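# Press down the marked end of an ivory rocker switch

## Task

Push the marked end of the ivory rocker switch down until it latches there, with the switch still lying flat. At the end neither gripper may be in contact with the switch. Any drink can, parts box or small stack bin must remain upright.

## Robot and tools

Robot: two arms, left_arm and right_arm, each with six joints and a two-finger gripper. Left_arm's base is near (+0.035, +0.272, 0) m and right_arm's near (+0.005, -0.244, 0) m in the scene frame, both turned only slightly about z. Scene frame: origin at table-top height between the arms, +x out over the table, +y toward left_arm, +z up. Arm names do not match image sides. A camera stand is fixed to the floor behind the arms.

Joint order for every arm, in rows and in result lists: waist, shoulder, elbow, wrist pitch, wrist yaw, wrist roll. Stated ranges in rad: waist -2.618 to 3.054, shoulder 0.000 to 3.142, elbow 0.000 to 3.142, wrist pitch -1.571 to 1.571, wrist yaw -1.571 to 1.571, wrist roll -2.094 to 2.094. Real ends may differ by up to 0.059 rad either way.

A row is always 14 numbers in [-1, 1], both arms included even if one stays still: left_arm's six joints then its opening, then right_arm's six joints then its opening. Joint entries are offsets, not poses: they are added to that arm's Joint targets as printed when the action or call begins (not to the previous row), and are scaled so 1.0 equals 2.224 rad for waist, shoulder and elbow and 8.485 rad for the three wrist joints. Sending the same offset again moves further. Opening is absolute: +1 fully open, -1 closed; sending 0 means half open, so resend the current value to keep a gripper as is.

execute_actions(actions, cameras): actions is a list of actions; each action is a list of up to 15 rows, one per 1/30 s step; a shorter one repeats its final row to fill 15 steps. An action asking any joint to exceed its range by more than 0.059 rad is rejected for both arms; a malformed action, or a failing first action, voids the whole call. Images come back only when actions is empty or cameras names them (["all"], names, [] for none). An empty call also reports the scene number.

move(target, speed, blend, opening_speed, grip_force, blocking, cameras): target is one 14-number row or a list of up to 15 rows; every row's joint entries are offsets from the same current Joint targets. All joints move in step, so the hand follows a curve, not a line; paths take at least 0.5 s and are cut short past 10 s. speed is the top rad/s of the joint with farthest to travel (0.01 to 12.57, default 0.5), one value or one per target. blend (rad) rounds corners between listed targets; 0 stops at each. opening_speed is how fast openings change, per second on the -1 to +1 scale, at least 0.2. grip_force is newtons per finger pad, 10 to 50, one value or one per arm; it persists. blocking=false returns after about 0.5 s while the move continues. The move does not avoid obstacles or the other arm. Its result adds a move: line: done, off_target (resting over 0.035 rad from target), moving, held, or fault, plus limits=held if steps were withheld.

wait(seconds 0 to 10): lets time pass holding the last command; a running move continues. stop(): brakes a running move, needing some room. zoom_image(camera, region): camera is cam_head_left or cam_head_right; region [x0, y0, x1, y1] in image pixels, top-left origin, at most 504 by 504. finished_scene(scene): ends the current scene with its number; irreversible; make no further calls in that reply.

Results: end_effector_position (m) and end_effector_quat_wxyz in the scene frame; the point lies between the pads about 1 cm short of the fingertips; fingers point along gripper +z and close along its y. Values may be off by a few cm. Joint positions and Joint velocities give one block per arm in joint order plus pad gap (0.094 m fully open). Joint targets is the base for your next offsets. grip_measured uses the opening scale and reads slightly wide when empty. Joint torques follow joint order, positive toward larger angles, with offsets and noise; numbers 1 to 3 wrap at ±28 N m. "joint sent to its limit" means a joint was clipped at its end; "joint command not followed" means the clearance check altered targets. Calls with actions also list joint positions at sample steps. Cameras cam_head_left and cam_head_right, 896x504 each, look down from about 1 m up behind the arms.

Motion limits: each joint target may lead its measured angle by at most 0.339 rad (big joints) or 2.2 rad (wrist); if a target would carry the gripper over 200 mm away it is scaled back. Large offsets may need several actions. Tiny ones may not start.

Cautions: press the switch gently and slowly; faster motion and targets far beyond contact push harder. After pressing, lift away so nothing rests on the switch, and to end a push command targets back past the measured positions. Do not knock over the can, box or bin, drop anything off the table, or strike fixed items. Keep the arms from touching or pinching each other, and keep the wrist camera cable clear of objects. Avoid long holds with an arm stretched out or straining: motors heat, show MOTOR HOT near 75 °C, and at 90 °C the arm folds and stops for the scene.

Each tool is called after ">>>" by a JSON object that holds its "fn" and its "kwargs".

## Session

>>> {"fn": "execute_actions", "kwargs": {"actions": []}}

Scene clock: 0.00 s.
left_arm: end_effector_position=(+0.4306, +0.2970, +0.1019) grip_measured=+1.000 end_effector_quat_wxyz=(+0.594, -0.058, +0.801, +0.043) | right_arm: end_effector_position=(+0.4078, -0.2592, +0.1006) grip_measured=+1.000 end_effector_quat_wxyz=(+0.587, +0.008, +0.810, -0.016)
Joint positions: left_arm=[0.015 1.55 0.343 0.908 -0.141 -0.044 0.094] | right_arm=[-0.012 1.559 0.377 0.866 -0.004 -0.019 0.094]
Joint velocities: within noise
Joint torques (N m): no reading
Heat: left arm: 26 °C; right arm: 30 °C.
Joint targets: left_arm=[0.015 1.542 0.352 0.915 -0.142 -0.045] | right_arm=[-0.012 1.552 0.383 0.873 -0.004 -0.019]
Tool commands: left_gripper/opening=+1.0 right_gripper/opening=+1.0

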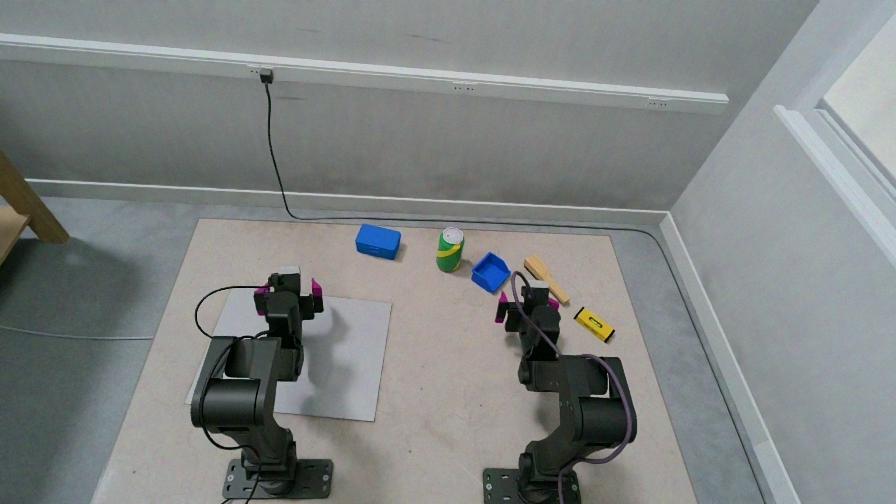

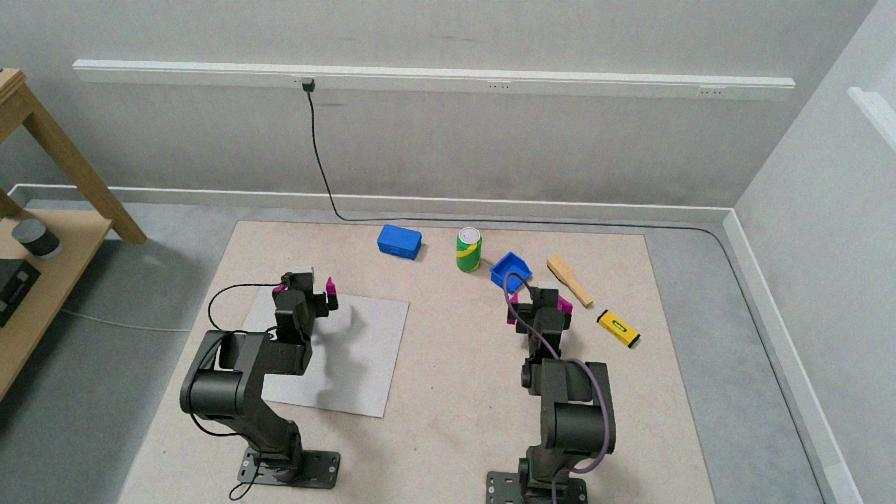

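>>> {"fn": "zoom_image", "kwargs": {"camera": "cam_head_left", "region": [180, 220, 430, 420]}}

>>> {"fn": "zoom_image", "kwargs": {"camera": "cam_head_right", "region": [180, 220, 430, 420]}}

>>> {"fn": "zoom_image", "kwargs": {"camera": "cam_head_right", "region": [430, 210, 680, 410]}}

Scaled by 2.016 from the camera's 896x504 image, which has a finer 1280x720 frame.

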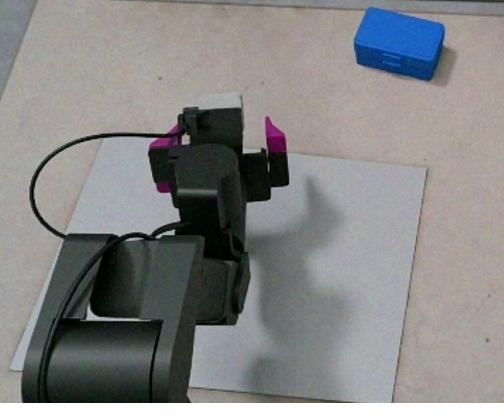

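Scaled by 2.016 from the camera's 896x504 image, which has a finer 1280x720 frame.

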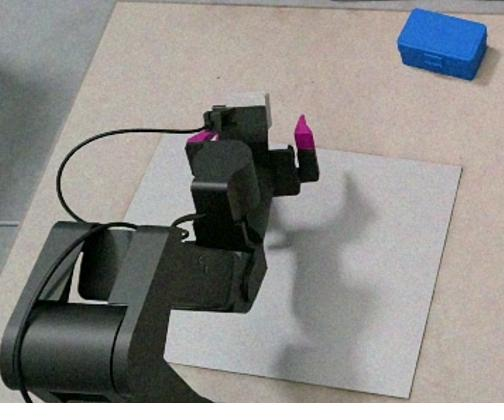

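Scaled by 2.016 from the camera's 896x504 image, which has a finer 1280x720 frame.

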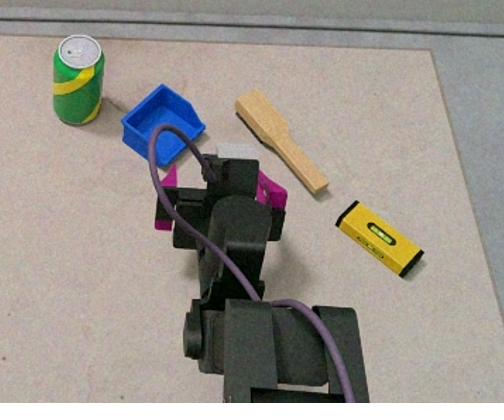

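>>> {"fn": "move", "kwargs": {"target": [[0, -0.157, 0, 0, 0, 0, 1, 0, -0.157, 0, 0, 0, 0, 1], [0.27, -0.157, 0, 0, 0, 0, 1, -0.27, -0.157, 0, 0, 0, 0, 1]], "blend": 0.05, "cameras": ["all"]}}

Scene clock: 13.37 s.
left_arm: end_effector_position=(+0.3355, +0.5060, +0.2269) grip_measured=+1.000 end_effector_quat_wxyz=(+0.679, -0.265, +0.641, +0.241) | right_arm: end_effector_position=(+0.3164, -0.4746, +0.2269) grip_measured=+1.000 end_effector_quat_wxyz=(+0.674, +0.214, +0.669, -0.230)
Joint positions: left_arm=[0.61 1.213 0.343 0.907 -0.141 -0.044 0.094] | right_arm=[-0.61 1.22 0.377 0.858 -0.001 -0.019 0.094]
Joint torques (N m): left_arm=[0.21 -4.56 8.17 2.26 -0.01 -0.02] | right_arm=[-0.28 -3.92 7.64 2.26 -0.05 -0.02]
Heat: left arm: 27 °C; right arm: 32 °C.
Joint targets: left_arm=[0.615 1.193 0.352 0.915 -0.142 -0.045] | right_arm=[-0.613 1.203 0.383 0.873 -0.004 -0.019]
move: done

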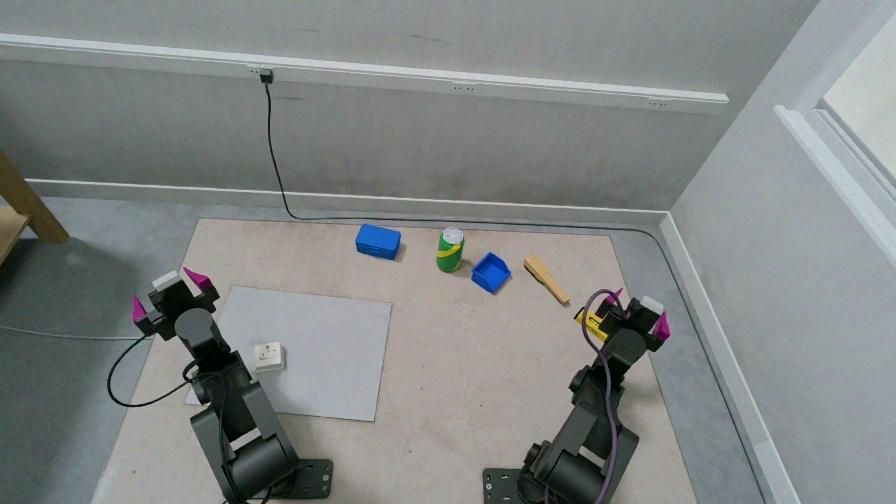

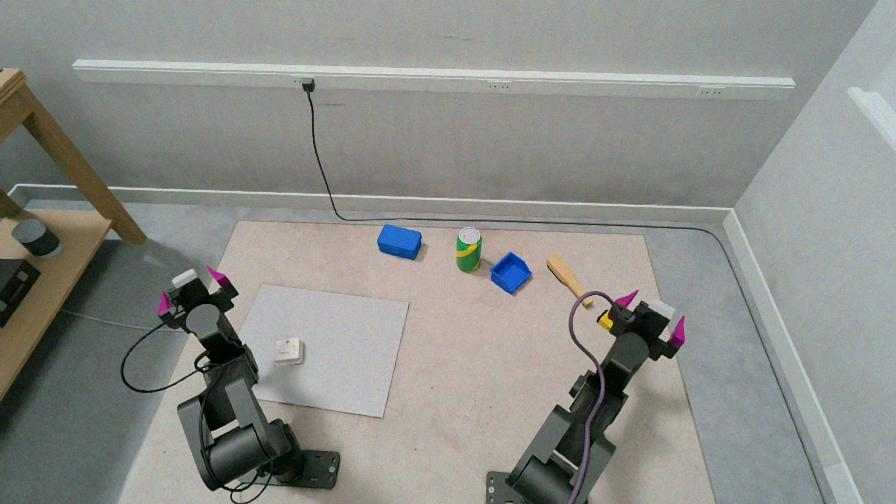

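>>> {"fn": "zoom_image", "kwargs": {"camera": "cam_head_left", "region": [240, 330, 300, 384]}}

>>> {"fn": "zoom_image", "kwargs": {"camera": "cam_head_right", "region": [260, 325, 320, 379]}}

Scaled by 8.400 from the camera's 896x504 image, which has a finer 1280x720 frame.

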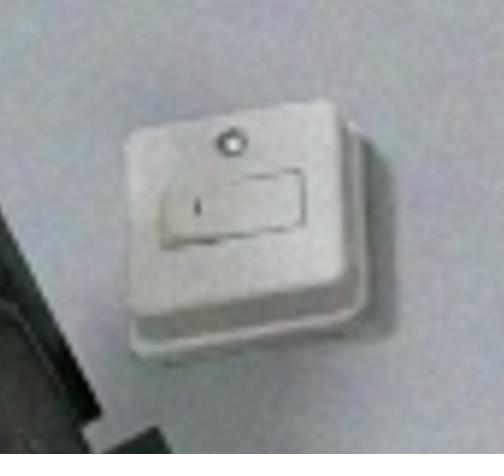

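Scaled by 8.400 from the camera's 896x504 image, which has a finer 1280x720 frame.

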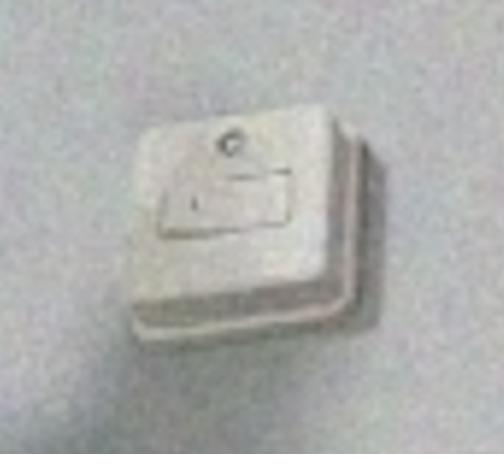

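>>> {"fn": "move", "kwargs": {"target": [[0, 0.1234, 0.3924, -0.2643, 0.01674, 0.0053, -1, 0, 0, 0, 0, 0, 0, 1]], "speed": 0.8, "opening_speed": 1.0, "cameras": ["all"]}}

Scene clock: 42.47 s.
left_arm: end_effector_position=(+0.2326, +0.4084, +0.1264) grip_measured=-0.995 end_effector_quat_wxyz=(-0.003, -0.297, +0.955, +0.004) | right_arm: end_effector_position=(+0.3164, -0.4746, +0.2269) grip_measured=+1.000 end_effector_quat_wxyz=(+0.674, +0.214, +0.669, -0.230)
Joint positions: left_arm=[0.61 1.454 1.198 -1.319 -0.01 -0.011 0] | right_arm=[-0.61 1.22 0.377 0.858 -0.001 -0.019 0.094]
Joint torques (N m): left_arm=[0.38 -3.45 9.33 0.42 0.15 0.09] | right_arm=[-0.28 -3.9 7.64 2.26 -0.05 -0.02]
Heat: left arm: 30 °C; right arm: 33 °C.
Joint targets: left_arm=[0.615 1.467 1.225 -1.328 0.000 0.000] | right_arm=[-0.613 1.203 0.383 0.873 -0.004 -0.019]
move: done

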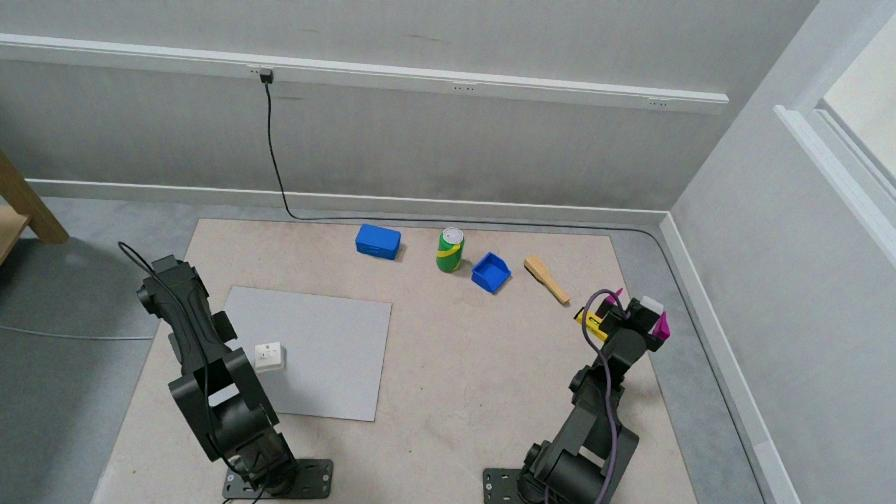

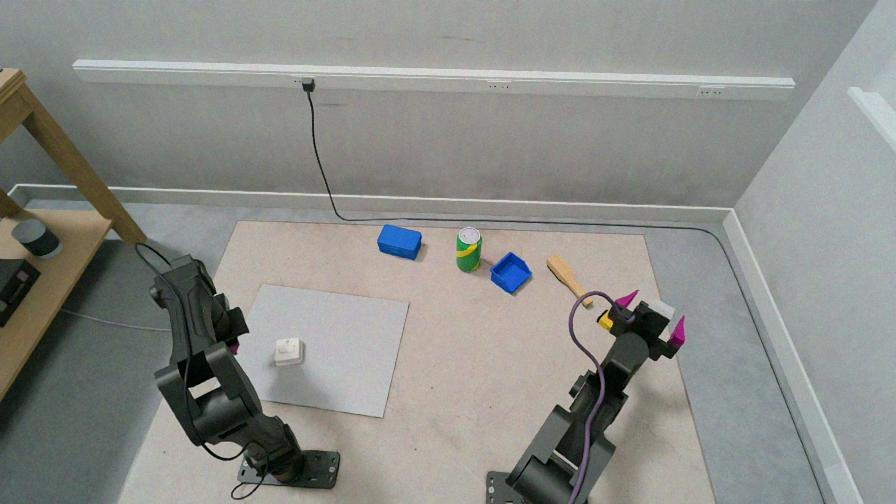

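>>> {"fn": "move", "kwargs": {"target": [-0.0717, 0.1362, 0.0589, -0.02098, 0.04125, 0, -1, 0, 0, 0, 0, 0, 0, 1], "speed": 0.4, "cameras": ["all"]}}

Scene clock: 58.20 s.
left_arm: end_effector_position=(+0.2712, +0.3196, +0.1057) grip_measured=-0.995 end_effector_quat_wxyz=(-0.132, -0.245, +0.940, -0.196) | right_arm: end_effector_position=(+0.3164, -0.4746, +0.2269) grip_measured=+1.000 end_effector_quat_wxyz=(+0.674, +0.214, +0.669, -0.230)
Joint positions: left_arm=[0.459 1.755 1.331 -1.494 0.332 -0.011 0] | right_arm=[-0.61 1.22 0.377 0.858 -0.001 -0.019 0.094]
Joint torques (N m): left_arm=[-0.34 -5.52 8.42 -0.24 0.41 0.06] | right_arm=[-0.28 -3.9 7.64 2.26 -0.05 -0.02]
Heat: left arm: 29 °C; right arm: 34 °C.
Joint targets: left_arm=[0.455 1.770 1.356 -1.506 0.350 0.000] | right_arm=[-0.613 1.203 0.383 0.873 -0.004 -0.019]
move: done

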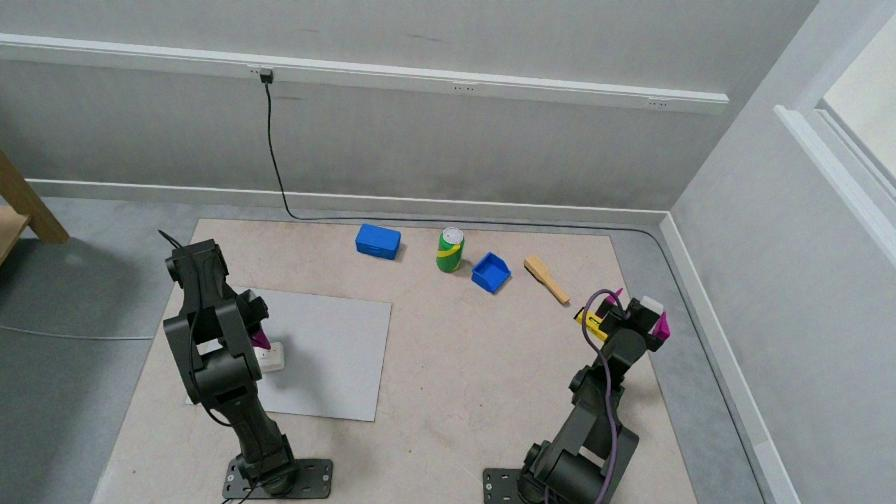

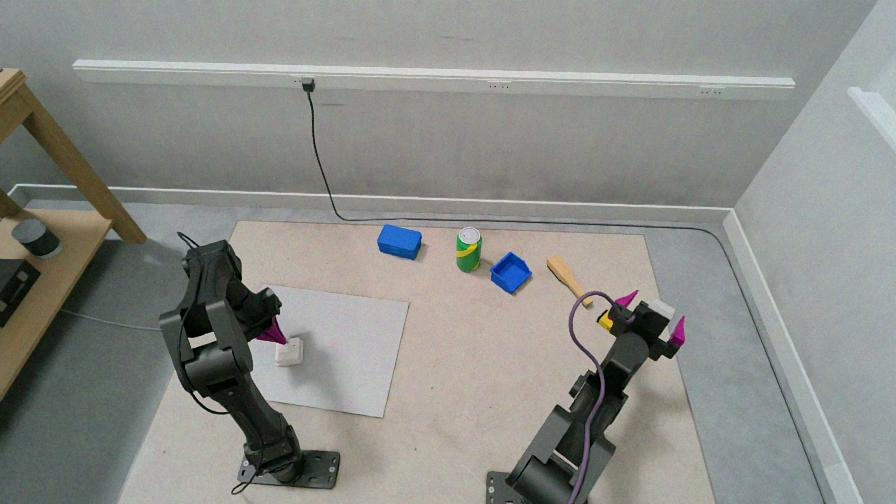

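>>> {"fn": "zoom_image", "kwargs": {"camera": "cam_head_left", "region": [230, 310, 310, 390]}}

>>> {"fn": "zoom_image", "kwargs": {"camera": "cam_head_right", "region": [240, 300, 320, 380]}}

Scaled by 6.300 from the camera's 896x504 image, which has a finer 1280x720 frame.

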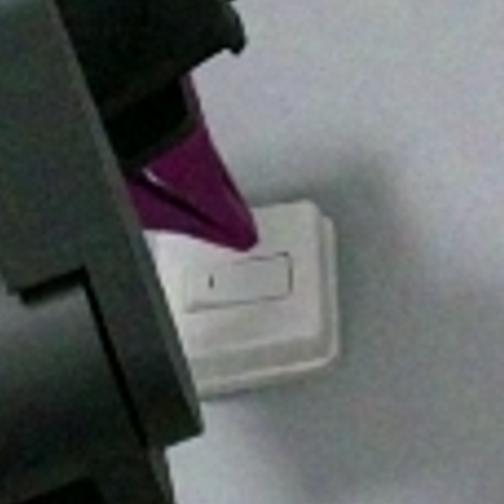

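Scaled by 6.300 from the camera's 896x504 image, which has a finer 1280x720 frame.

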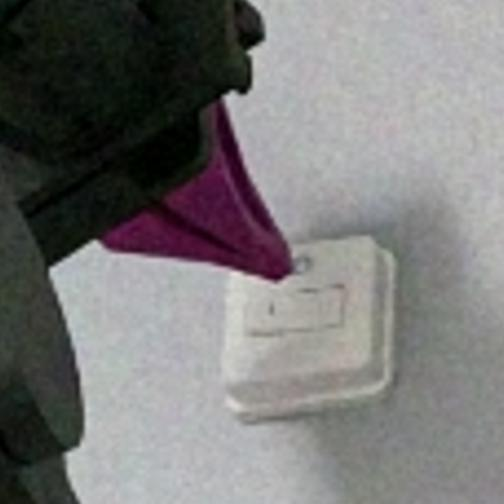

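>>> {"fn": "move", "kwargs": {"target": [0.0369, 0.04114, -0.0061, 0.01216, 0.0021, 0, -1, 0, 0, 0, 0, 0, 0, 1], "speed": 0.2, "cameras": ["all"]}}

>>> {"fn": "zoom_image", "kwargs": {"camera": "cam_head_left", "region": [230, 310, 310, 390]}}

>>> {"fn": "zoom_image", "kwargs": {"camera": "cam_head_right", "region": [240, 300, 320, 380]}}

Scene clock: 71.10 s.
left_arm: end_effector_position=(+0.2823, +0.3423, +0.0804) grip_measured=-0.995 end_effector_quat_wxyz=(-0.127, -0.282, +0.928, -0.210) | right_arm: end_effector_position=(+0.3164, -0.4746, +0.2269) grip_measured=+1.000 end_effector_quat_wxyz=(+0.674, +0.214, +0.669, -0.230)
Joint positions: left_arm=[0.534 1.844 1.331 -1.415 0.35 -0.011 0] | right_arm=[-0.61 1.22 0.377 0.858 -0.001 -0.019 0.094]
Joint torques (N m): left_arm=[0.34 -5.96 6.94 -0.06 0.44 0.08] | right_arm=[-0.27 -3.92 7.62 2.25 -0.05 -0.02]
Heat: left arm: 29 °C; right arm: 34 °C.
Joint targets: left_arm=[0.538 1.861 1.342 -1.402 0.368 0.000] | right_arm=[-0.613 1.203 0.383 0.873 -0.004 -0.019]
move: done

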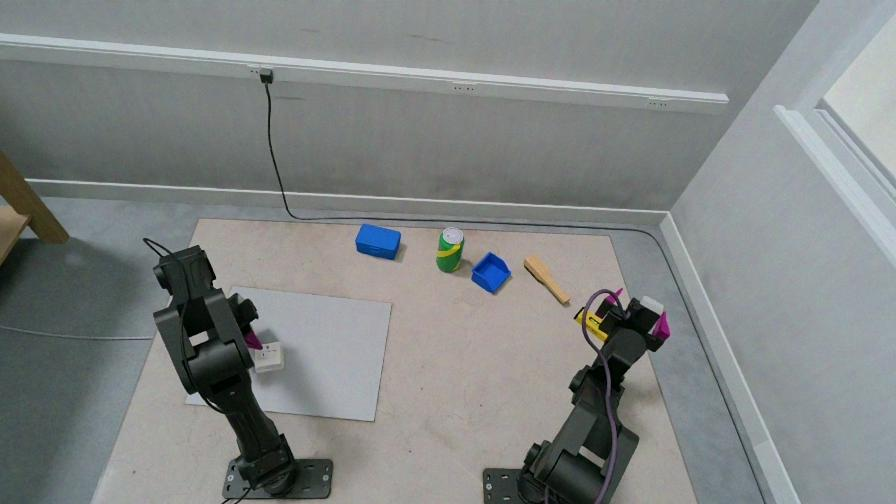

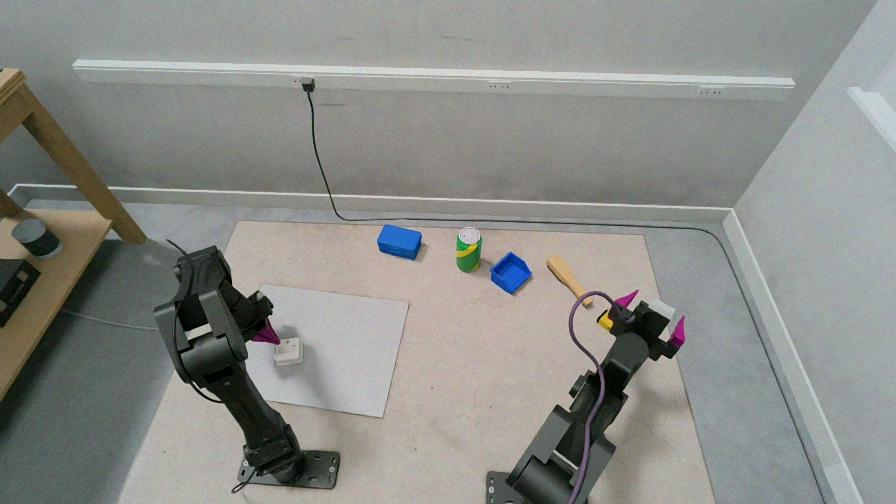

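Scaled by 6.300 from the camera's 896x504 image, which has a finer 1280x720 frame.

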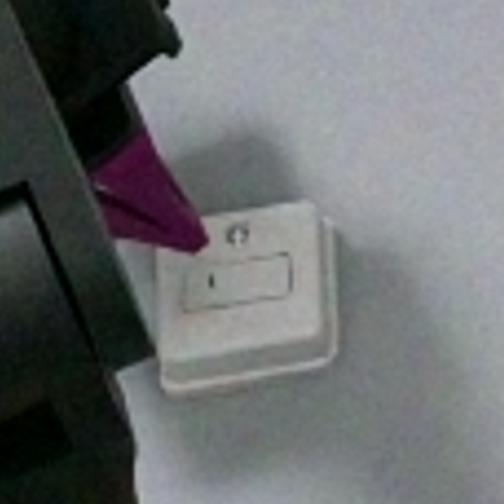

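Scaled by 6.300 from the camera's 896x504 image, which has a finer 1280x720 frame.

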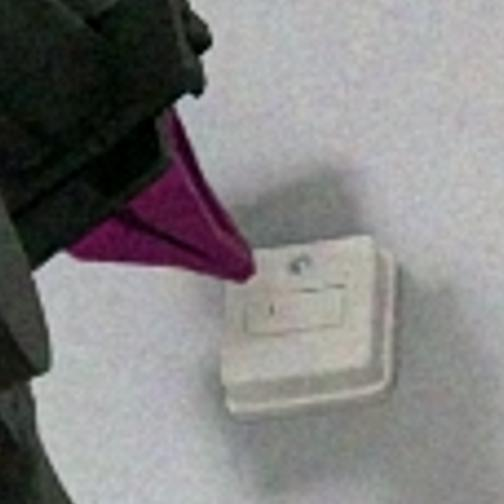

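>>> {"fn": "move", "kwargs": {"target": [0.0031, 0.0175, -0.0156, 0.00966, 0, 0, -1, 0, 0, 0, 0, 0, 0, 1], "speed": 0.1, "cameras": ["all"]}}

>>> {"fn": "zoom_image", "kwargs": {"camera": "cam_head_left", "region": [240, 325, 290, 375]}}

>>> {"fn": "zoom_image", "kwargs": {"camera": "cam_head_right", "region": [260, 320, 310, 370]}}

Scene clock: 82.80 s.
left_arm: end_effector_position=(+0.2921, +0.3486, +0.0624) grip_measured=-0.995 end_effector_quat_wxyz=(-0.113, -0.282, +0.930, -0.207) | right_arm: end_effector_position=(+0.3164, -0.4746, +0.2269) grip_measured=+1.000 end_effector_quat_wxyz=(+0.674, +0.214, +0.669, -0.230)
Joint positions: left_arm=[0.537 1.88 1.313 -1.334 0.351 -0.011 0] | right_arm=[-0.61 1.22 0.377 0.858 -0.001 -0.019 0.094]
Joint torques (N m): left_arm=[0.59 -6.02 5.37 0.01 0.41 0.08] | right_arm=[-0.28 -3.9 7.62 2.26 -0.05 -0.02]
Heat: left arm: 29 °C; right arm: 35 °C.
Joint targets: left_arm=[0.544 1.900 1.307 -1.321 0.368 0.000] | right_arm=[-0.613 1.203 0.383 0.873 -0.004 -0.019]
move: done

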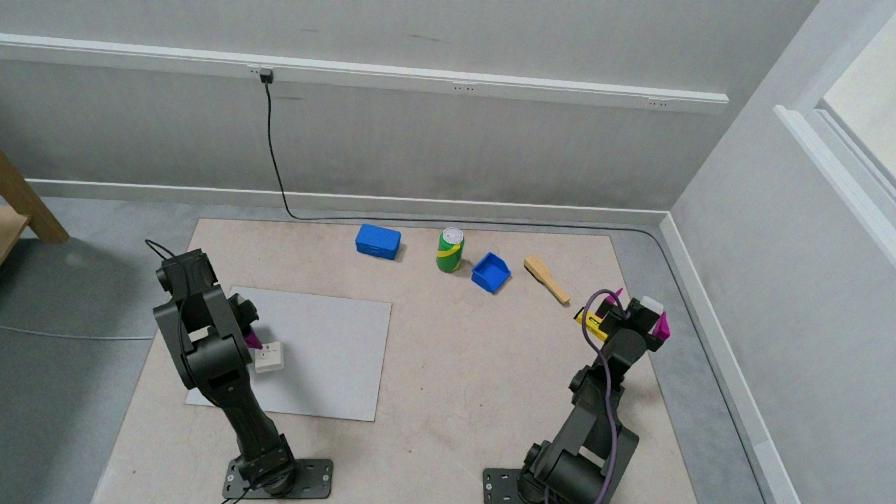

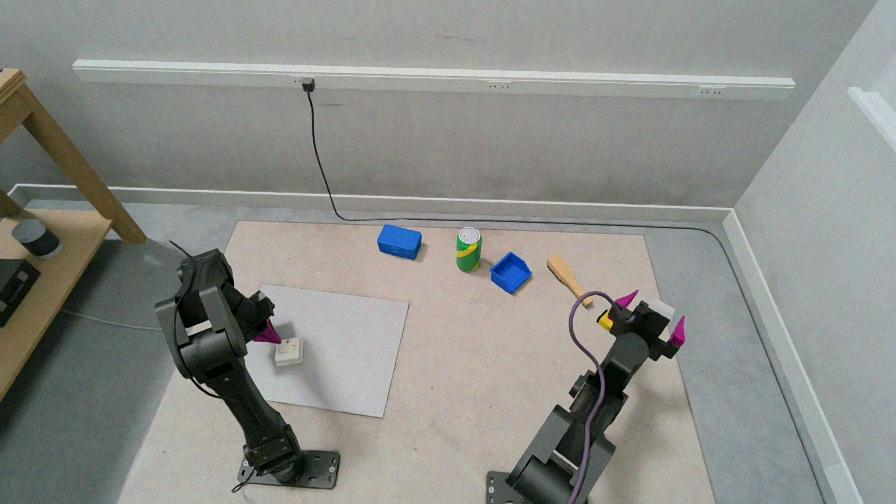

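Scaled by 10.080 from the camera's 896x504 image, which has a finer 1280x720 frame.

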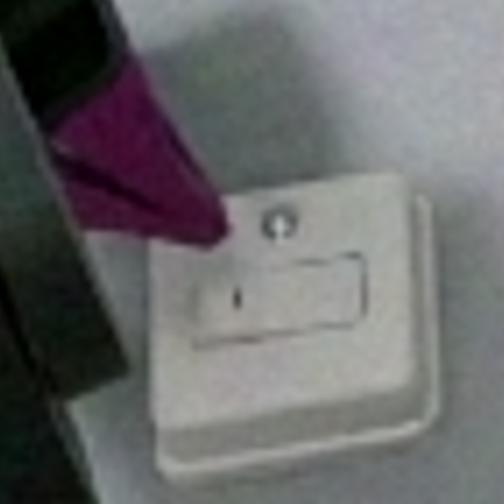

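Scaled by 10.080 from the camera's 896x504 image, which has a finer 1280x720 frame.

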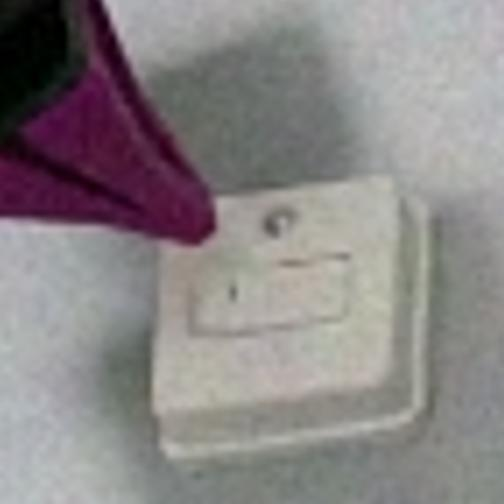

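>>> {"fn": "move", "kwargs": {"target": [0.0026, 0.00935, -0.0102, 0.0029, 0, 0, -1, 0, 0, 0, 0, 0, 0, 1], "speed": 0.05, "cameras": ["all"]}}

>>> {"fn": "zoom_image", "kwargs": {"camera": "cam_head_left", "region": [240, 325, 290, 375]}}

>>> {"fn": "zoom_image", "kwargs": {"camera": "cam_head_right", "region": [260, 320, 310, 370]}}

Scene clock: 89.73 s.
left_arm: end_effector_position=(+0.2892, +0.3489, +0.0521) grip_measured=-0.995 end_effector_quat_wxyz=(-0.121, -0.286, +0.927, -0.210) | right_arm: end_effector_position=(+0.3164, -0.4746, +0.2269) grip_measured=+1.000 end_effector_quat_wxyz=(+0.674, +0.214, +0.669, -0.230)
Joint positions: left_arm=[0.544 1.901 1.291 -1.309 0.351 -0.011 0] | right_arm=[-0.61 1.22 0.377 0.858 -0.001 -0.019 0.094]
Joint torques (N m): left_arm=[0.57 -6.12 5.24 -0.02 0.42 0.09] | right_arm=[-0.29 -3.9 7.62 2.26 -0.05 -0.02]
Heat: left arm: 28 °C; right arm: 35 °C.
Joint targets: left_arm=[0.550 1.921 1.285 -1.296 0.368 0.000] | right_arm=[-0.613 1.203 0.383 0.873 -0.004 -0.019]
move: done

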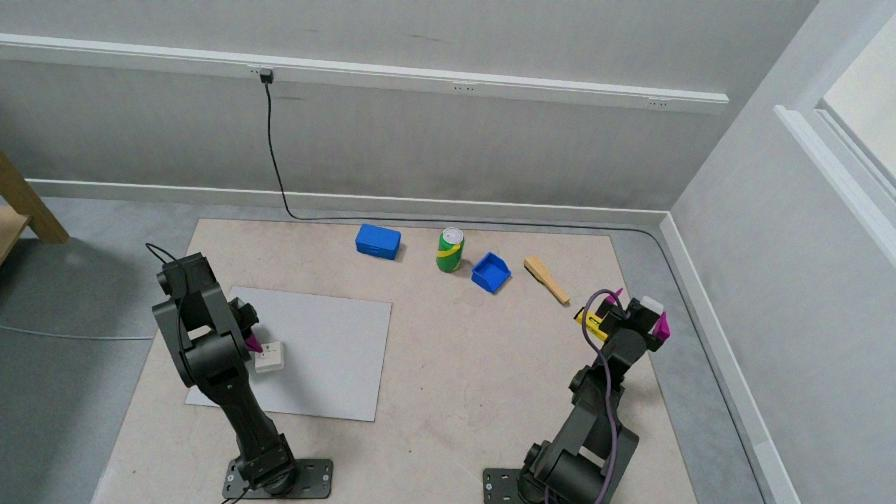

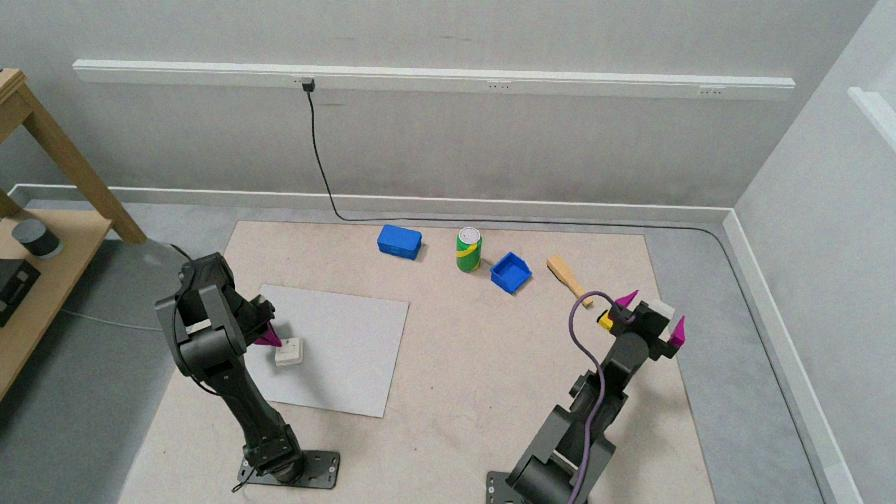

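Scaled by 10.080 from the camera's 896x504 image, which has a finer 1280x720 frame.

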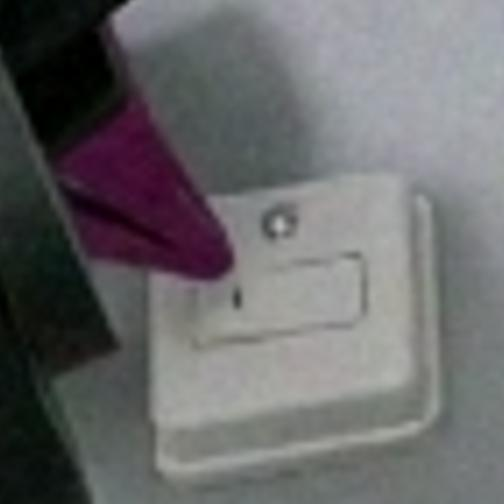

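Scaled by 10.080 from the camera's 896x504 image, which has a finer 1280x720 frame.

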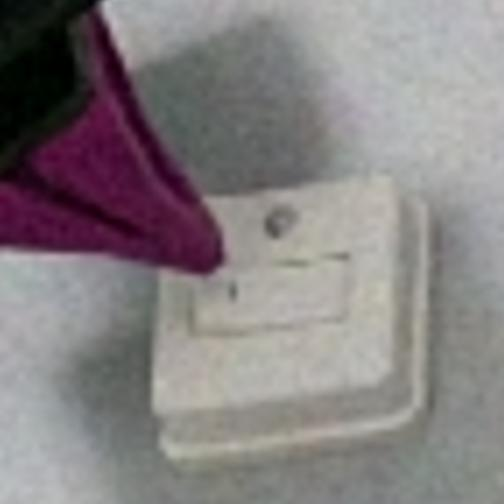

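>>> {"fn": "move", "kwargs": {"target": [0.0013, 0.00225, -0.0103, 0.0033, 0, 0, -1, 0, 0, 0, 0, 0, 0, 1], "speed": 0.05, "cameras": ["all"]}}

>>> {"fn": "zoom_image", "kwargs": {"camera": "cam_head_left", "region": [240, 325, 290, 375]}}

>>> {"fn": "zoom_image", "kwargs": {"camera": "cam_head_right", "region": [260, 320, 310, 370]}}

Scene clock: 97.77 s.
left_arm: end_effector_position=(+0.2883, +0.3493, +0.0464) grip_measured=-0.995 end_effector_quat_wxyz=(-0.118, -0.287, +0.927, -0.209) | right_arm: end_effector_position=(+0.3164, -0.4746, +0.2269) grip_measured=+1.000 end_effector_quat_wxyz=(+0.674, +0.214, +0.669, -0.230)
Joint positions: left_arm=[0.547 1.901 1.268 -1.281 0.351 -0.011 0] | right_arm=[-0.61 1.22 0.377 0.858 -0.001 -0.019 0.094]
Joint torques (N m): left_arm=[0.59 -5.67 5.12 0.04 0.39 0.09] | right_arm=[-0.28 -3.92 7.62 2.26 -0.05 -0.03]
Heat: left arm: 28 °C; right arm: 35 °C.
Joint targets: left_arm=[0.553 1.926 1.262 -1.268 0.368 0.000] | right_arm=[-0.613 1.203 0.383 0.873 -0.004 -0.019]
move: done

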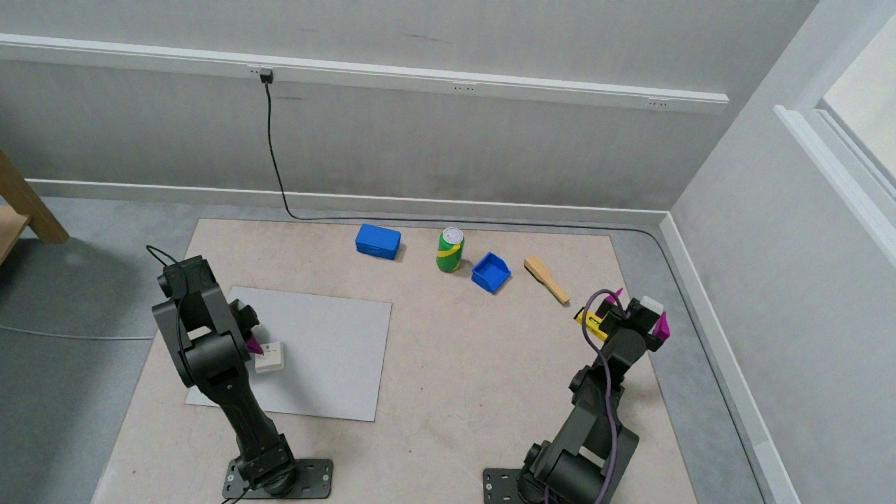

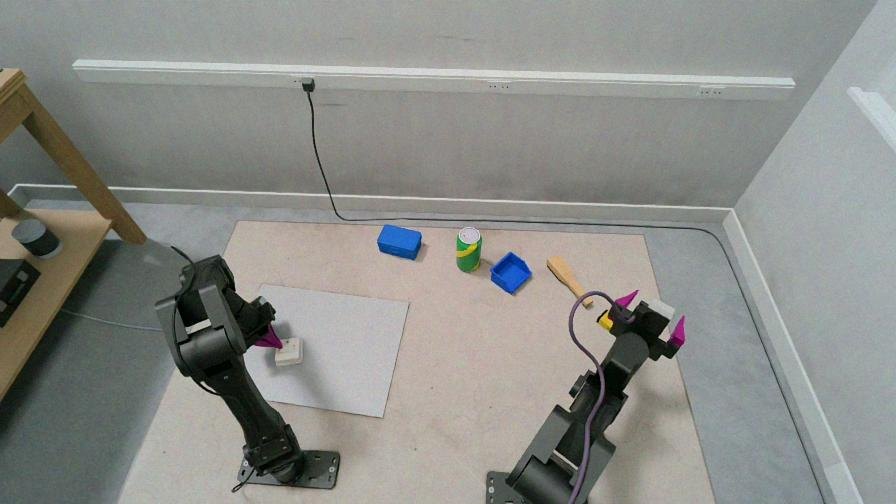

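Scaled by 10.080 from the camera's 896x504 image, which has a finer 1280x720 frame.

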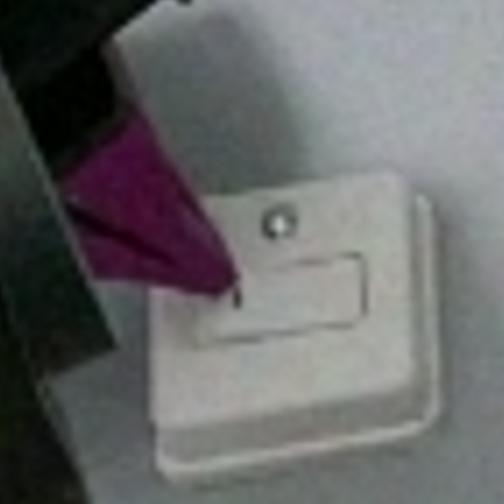

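Scaled by 10.080 from the camera's 896x504 image, which has a finer 1280x720 frame.

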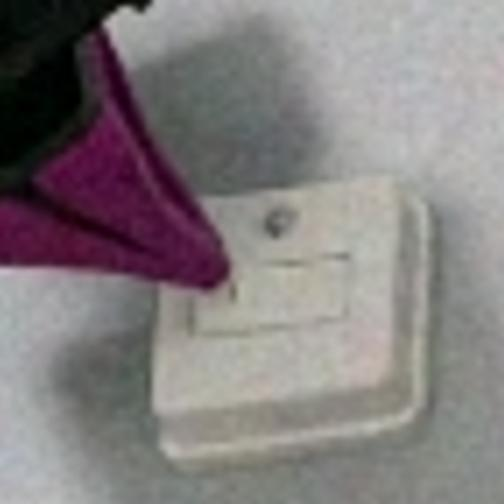

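>>> {"fn": "move", "kwargs": {"target": [0.0018, -0.0002, -0.00796, 0.00203, 0, 0, -1, 0, 0, 0, 0, 0, 0, 1], "speed": 0.05, "cameras": ["all"]}}

>>> {"fn": "zoom_image", "kwargs": {"camera": "cam_head_left", "region": [240, 325, 290, 375]}}

>>> {"fn": "zoom_image", "kwargs": {"camera": "cam_head_right", "region": [260, 320, 310, 370]}}

Scene clock: 102.13 s.
left_arm: end_effector_position=(+0.2877, +0.3482, +0.0447) grip_measured=-0.995 end_effector_quat_wxyz=(-0.117, -0.291, +0.925, -0.216) | right_arm: end_effector_position=(+0.3164, -0.4746, +0.2269) grip_measured=+1.000 end_effector_quat_wxyz=(+0.674, +0.214, +0.669, -0.230)
Joint positions: left_arm=[0.552 1.901 1.257 -1.272 0.363 -0.011 0] | right_arm=[-0.61 1.22 0.377 0.858 -0.001 -0.019 0.094]
Joint torques (N m): left_arm=[0.39 -5.68 4.44 0.1 0.28 0.09] | right_arm=[-0.28 -3.9 7.64 2.25 -0.05 -0.02]
Heat: left arm: 27 °C; right arm: 36 °C.
Joint targets: left_arm=[0.557 1.926 1.244 -1.251 0.368 0.000] | right_arm=[-0.613 1.203 0.383 0.873 -0.004 -0.019]
move: done

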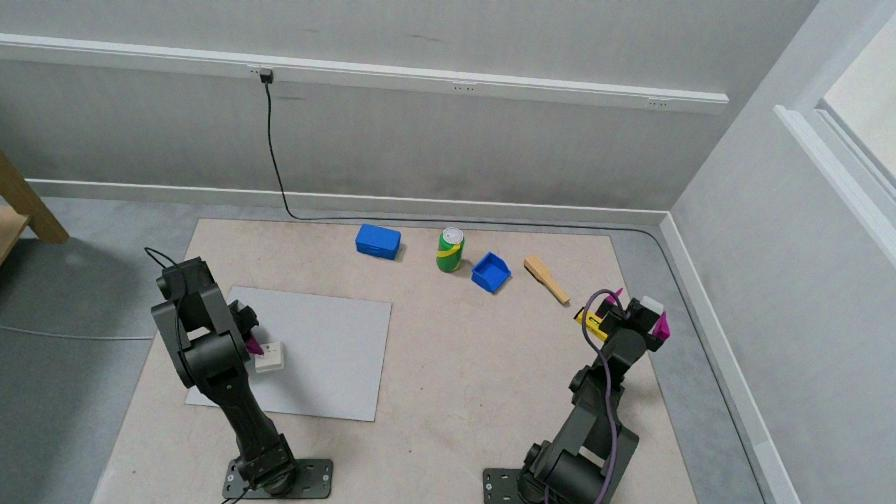

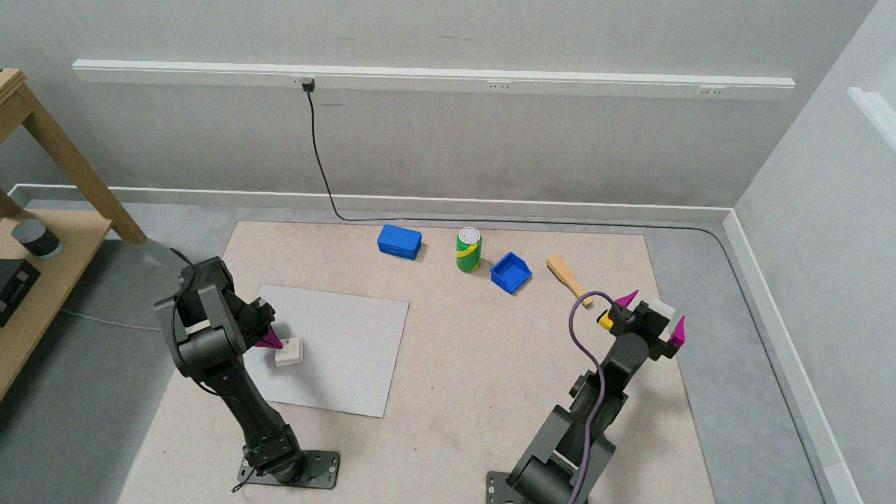

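Scaled by 10.080 from the camera's 896x504 image, which has a finer 1280x720 frame.

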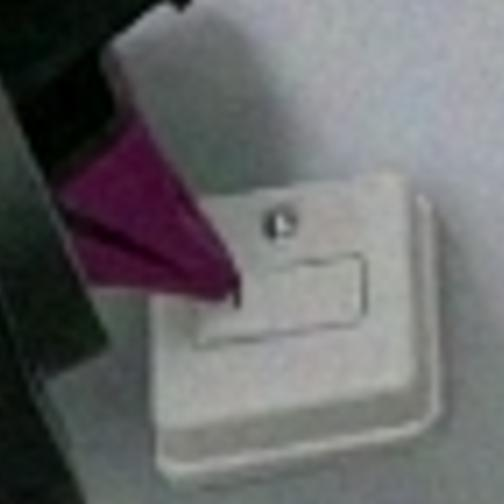

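Scaled by 10.080 from the camera's 896x504 image, which has a finer 1280x720 frame.

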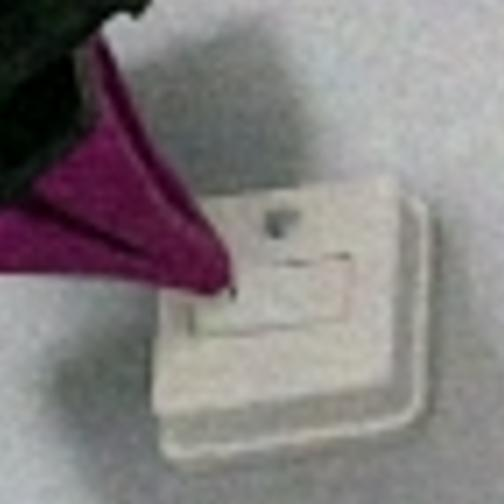

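>>> {"fn": "move", "kwargs": {"target": [0, 0.0023, -0.00643, 0.00229, 0, 0, -1, 0, 0, 0, 0, 0, 0, 1], "speed": 0.05, "cameras": ["all"]}}

>>> {"fn": "zoom_image", "kwargs": {"camera": "cam_head_left", "region": [240, 325, 290, 375]}}

>>> {"fn": "zoom_image", "kwargs": {"camera": "cam_head_right", "region": [260, 320, 310, 370]}}

Scene clock: 105.10 s.
left_arm: end_effector_position=(+0.2865, +0.3475, +0.0390) grip_measured=-0.995 end_effector_quat_wxyz=(-0.118, -0.292, +0.924, -0.218) | right_arm: end_effector_position=(+0.3164, -0.4746, +0.2269) grip_measured=+1.000 end_effector_quat_wxyz=(+0.674, +0.214, +0.669, -0.230)
Joint positions: left_arm=[0.554 1.907 1.239 -1.251 0.367 -0.011 0] | right_arm=[-0.61 1.22 0.377 0.858 -0.001 -0.019 0.094]
Joint torques (N m): left_arm=[0.03 -5.76 4.72 0.05 0.24 0.08] | right_arm=[-0.29 -3.92 7.62 2.26 -0.05 -0.03]
Heat: left arm: 27 °C; right arm: 36 °C.
Joint targets: left_arm=[0.557 1.931 1.230 -1.231 0.368 0.000] | right_arm=[-0.613 1.203 0.383 0.873 -0.004 -0.019]
move: done

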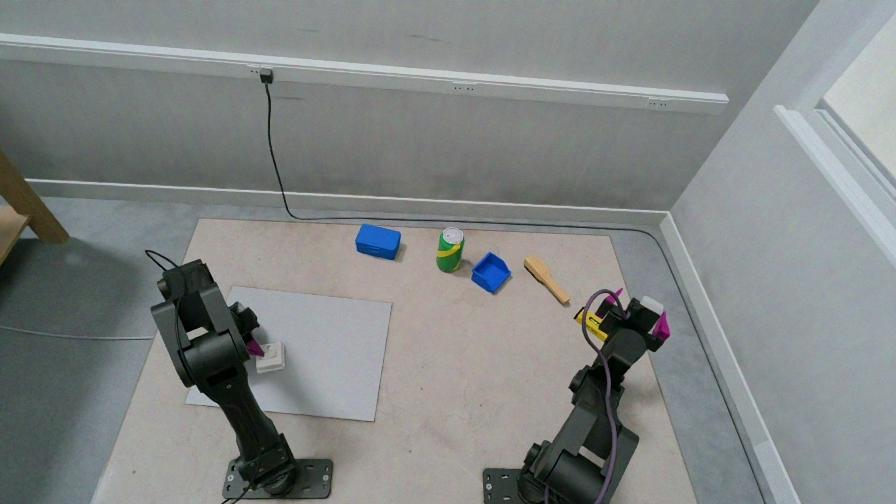

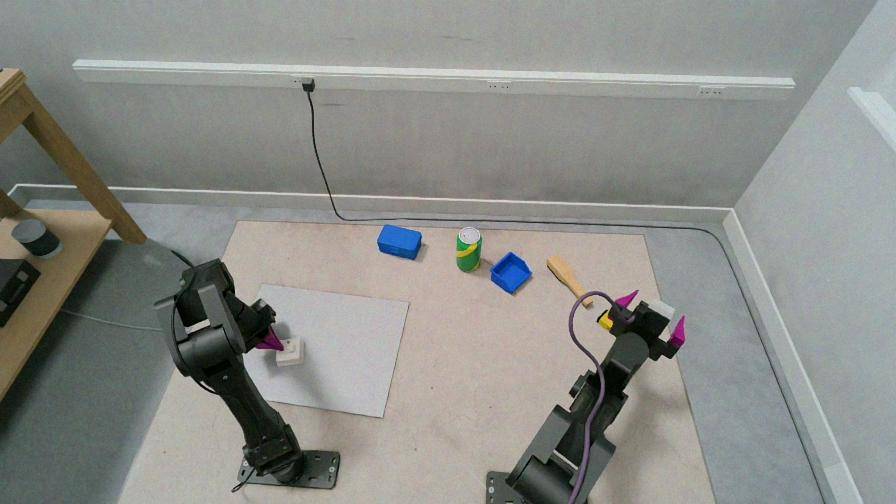

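Scaled by 10.080 from the camera's 896x504 image, which has a finer 1280x720 frame.

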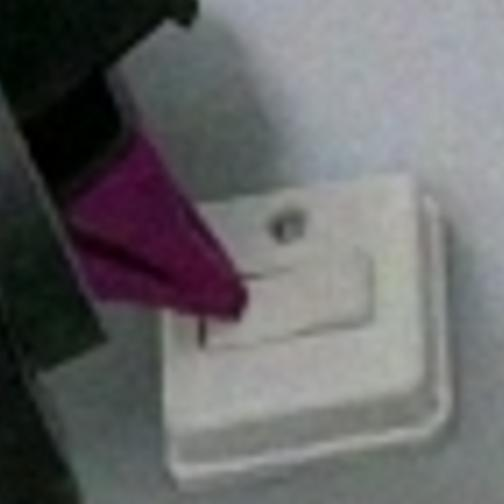

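Scaled by 10.080 from the camera's 896x504 image, which has a finer 1280x720 frame.

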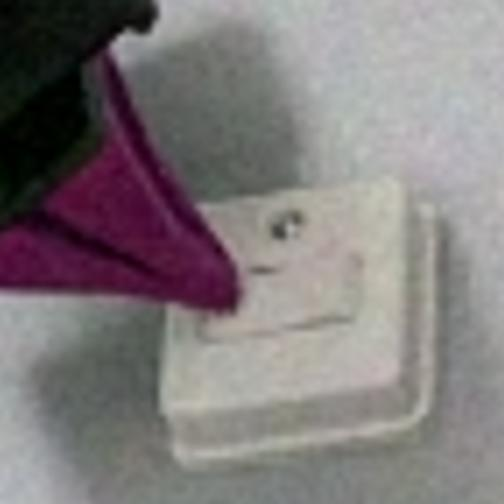

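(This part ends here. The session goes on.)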